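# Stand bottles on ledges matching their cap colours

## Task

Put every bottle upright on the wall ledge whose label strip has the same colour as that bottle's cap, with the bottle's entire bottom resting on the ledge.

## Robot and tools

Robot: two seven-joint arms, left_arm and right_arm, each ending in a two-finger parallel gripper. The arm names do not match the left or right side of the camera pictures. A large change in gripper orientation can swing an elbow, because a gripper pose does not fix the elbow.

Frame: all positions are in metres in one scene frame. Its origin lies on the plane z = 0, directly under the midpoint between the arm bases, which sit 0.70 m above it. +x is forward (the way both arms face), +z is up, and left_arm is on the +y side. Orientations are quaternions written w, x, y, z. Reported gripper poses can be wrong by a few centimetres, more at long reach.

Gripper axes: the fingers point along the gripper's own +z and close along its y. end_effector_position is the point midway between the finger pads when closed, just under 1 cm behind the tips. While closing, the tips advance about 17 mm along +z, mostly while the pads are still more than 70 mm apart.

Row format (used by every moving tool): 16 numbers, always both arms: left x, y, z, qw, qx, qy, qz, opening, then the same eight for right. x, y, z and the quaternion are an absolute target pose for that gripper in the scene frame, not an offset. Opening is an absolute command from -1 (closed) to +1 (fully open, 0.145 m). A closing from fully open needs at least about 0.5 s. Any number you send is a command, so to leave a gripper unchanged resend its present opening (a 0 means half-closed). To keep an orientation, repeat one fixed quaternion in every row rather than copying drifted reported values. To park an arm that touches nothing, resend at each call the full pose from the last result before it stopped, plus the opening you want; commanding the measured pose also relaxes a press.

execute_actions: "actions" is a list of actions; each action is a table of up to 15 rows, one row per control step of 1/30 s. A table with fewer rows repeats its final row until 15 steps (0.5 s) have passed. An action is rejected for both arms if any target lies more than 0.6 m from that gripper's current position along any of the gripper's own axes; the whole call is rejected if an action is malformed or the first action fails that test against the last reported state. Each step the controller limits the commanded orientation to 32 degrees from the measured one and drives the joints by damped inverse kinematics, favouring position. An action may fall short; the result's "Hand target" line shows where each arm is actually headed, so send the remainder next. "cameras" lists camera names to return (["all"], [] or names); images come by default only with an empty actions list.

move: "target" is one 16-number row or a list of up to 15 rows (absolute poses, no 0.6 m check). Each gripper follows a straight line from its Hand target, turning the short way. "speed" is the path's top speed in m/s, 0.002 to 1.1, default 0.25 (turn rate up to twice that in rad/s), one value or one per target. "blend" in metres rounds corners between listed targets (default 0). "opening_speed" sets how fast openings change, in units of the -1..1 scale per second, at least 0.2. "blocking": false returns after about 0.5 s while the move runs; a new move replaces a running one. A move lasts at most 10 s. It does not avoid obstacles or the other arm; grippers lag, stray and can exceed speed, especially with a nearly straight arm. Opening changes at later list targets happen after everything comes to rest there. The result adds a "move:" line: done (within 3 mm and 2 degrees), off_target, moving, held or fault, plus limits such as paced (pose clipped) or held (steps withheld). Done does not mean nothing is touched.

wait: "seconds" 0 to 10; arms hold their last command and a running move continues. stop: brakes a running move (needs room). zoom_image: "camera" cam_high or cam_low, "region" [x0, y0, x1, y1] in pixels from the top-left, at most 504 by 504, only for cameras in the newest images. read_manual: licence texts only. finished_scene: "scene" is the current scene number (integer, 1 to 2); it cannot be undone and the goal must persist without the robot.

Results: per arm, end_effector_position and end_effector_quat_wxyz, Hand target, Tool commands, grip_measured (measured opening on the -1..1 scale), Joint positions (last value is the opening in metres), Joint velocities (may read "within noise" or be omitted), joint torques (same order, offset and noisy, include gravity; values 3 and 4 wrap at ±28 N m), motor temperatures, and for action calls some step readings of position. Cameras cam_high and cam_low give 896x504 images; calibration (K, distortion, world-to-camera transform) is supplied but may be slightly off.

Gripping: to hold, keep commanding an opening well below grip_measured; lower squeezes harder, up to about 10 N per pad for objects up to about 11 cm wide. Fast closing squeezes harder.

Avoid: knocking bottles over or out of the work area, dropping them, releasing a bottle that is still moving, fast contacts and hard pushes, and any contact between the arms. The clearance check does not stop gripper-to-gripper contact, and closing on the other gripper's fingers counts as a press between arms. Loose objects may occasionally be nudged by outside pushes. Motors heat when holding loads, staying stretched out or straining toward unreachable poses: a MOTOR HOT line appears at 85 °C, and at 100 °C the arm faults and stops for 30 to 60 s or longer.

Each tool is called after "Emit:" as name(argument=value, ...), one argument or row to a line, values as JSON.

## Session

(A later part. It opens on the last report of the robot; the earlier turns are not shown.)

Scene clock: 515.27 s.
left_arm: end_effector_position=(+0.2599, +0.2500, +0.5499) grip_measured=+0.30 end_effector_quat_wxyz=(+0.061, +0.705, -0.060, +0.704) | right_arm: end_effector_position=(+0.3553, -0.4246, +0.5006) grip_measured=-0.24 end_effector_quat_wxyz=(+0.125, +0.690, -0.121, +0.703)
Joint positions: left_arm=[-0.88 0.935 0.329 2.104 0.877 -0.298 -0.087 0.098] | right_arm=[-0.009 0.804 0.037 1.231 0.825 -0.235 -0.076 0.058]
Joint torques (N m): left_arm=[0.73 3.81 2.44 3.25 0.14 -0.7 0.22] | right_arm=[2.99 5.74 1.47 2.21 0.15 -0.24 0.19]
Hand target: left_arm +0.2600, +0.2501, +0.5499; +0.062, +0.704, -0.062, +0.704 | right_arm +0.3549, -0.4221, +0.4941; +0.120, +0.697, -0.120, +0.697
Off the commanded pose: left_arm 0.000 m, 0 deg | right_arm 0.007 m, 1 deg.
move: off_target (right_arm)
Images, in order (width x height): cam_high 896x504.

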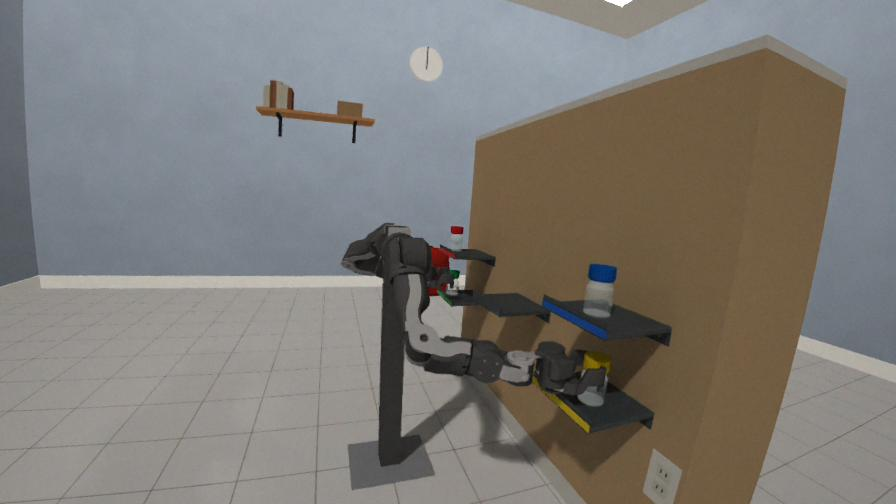

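Contact. Release and retreat.

Emit:
move(
  target=[
    [0.26,0.25,0.55,0.0617,0.7044,-0.0617,0.7044,0.3,0.355,-0.423,0.5,0.12,0.697,-0.12,0.697,-0.5],
    [0.26,0.25,0.55,0.0617,0.7044,-0.0617,0.7044,0.3,0.355,-0.423,0.5,0.12,0.697,-0.12,0.697,0.3],
    [0.26,0.25,0.55,0.0617,0.7044,-0.0617,0.7044,0.3,0.255,-0.387,0.512,0.12,0.697,-0.12,0.697,0.3],
  ],
  speed=0.12,
  opening_speed=1,
  cameras=["all"],
)

Emit:
zoom_image(
  camera="cam_high",
  region=[500, 240, 700, 440],
)

Emit:
zoom_image(
  camera="cam_low",
  region=[330, 190, 530, 420],
)

Scene clock: 528.33 s.
left_arm: end_effector_position=(+0.2599, +0.2500, +0.5499) grip_measured=+0.30 end_effector_quat_wxyz=(+0.061, +0.705, -0.060, +0.704) | right_arm: end_effector_position=(+0.2551, -0.3857, +0.5097) grip_measured=+0.30 end_effector_quat_wxyz=(+0.117, +0.700, -0.119, +0.694)
Joint positions: left_arm=[-0.88 0.935 0.329 2.104 0.877 -0.298 -0.087 0.098] | right_arm=[-0.685 0.72 0.395 1.769 0.839 -0.261 -0.175 0.098]
Joint torques (N m): left_arm=[0.73 3.81 2.43 3.25 0.15 -0.7 0.22] | right_arm=[0.46 4.65 4.44 3.3 -0.05 -0.55 -0.09]
Hand target: left_arm +0.2600, +0.2501, +0.5499; +0.062, +0.705, -0.062, +0.704 | right_arm +0.2550, -0.3870, +0.5120; +0.120, +0.697, -0.120, +0.697
Off the commanded pose: left_arm 0.000 m, 0 deg | right_arm 0.003 m, 1 deg.
move: done

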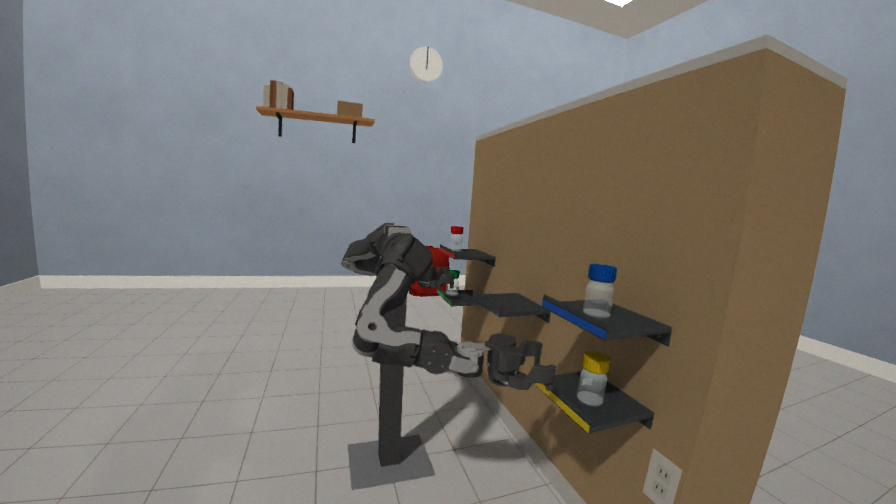

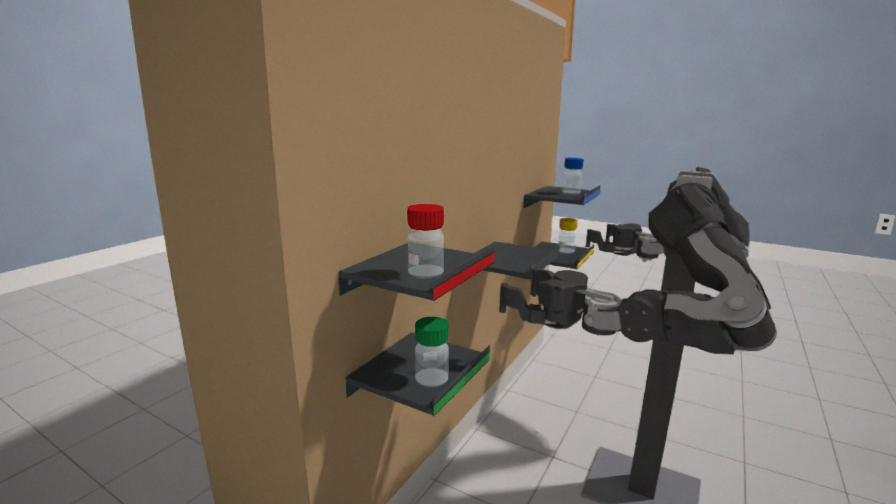

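Scaled by 2.520 from the camera's 896x504 image, which has a finer 1280x720 frame.

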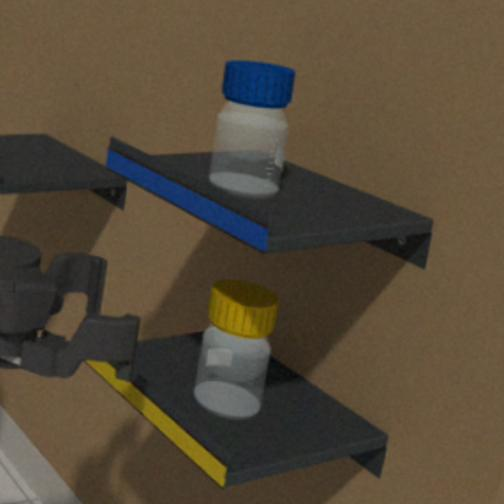

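Scaled by 2.191 from the camera's 896x504 image, which has a finer 1280x720 frame.

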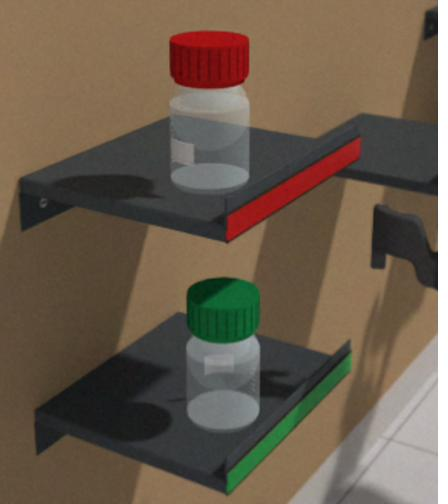

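All four bottles stand whole-base on their matching ledges.

Emit:
finished_scene(
  scene=2,
)

The scene is finished: the task was done.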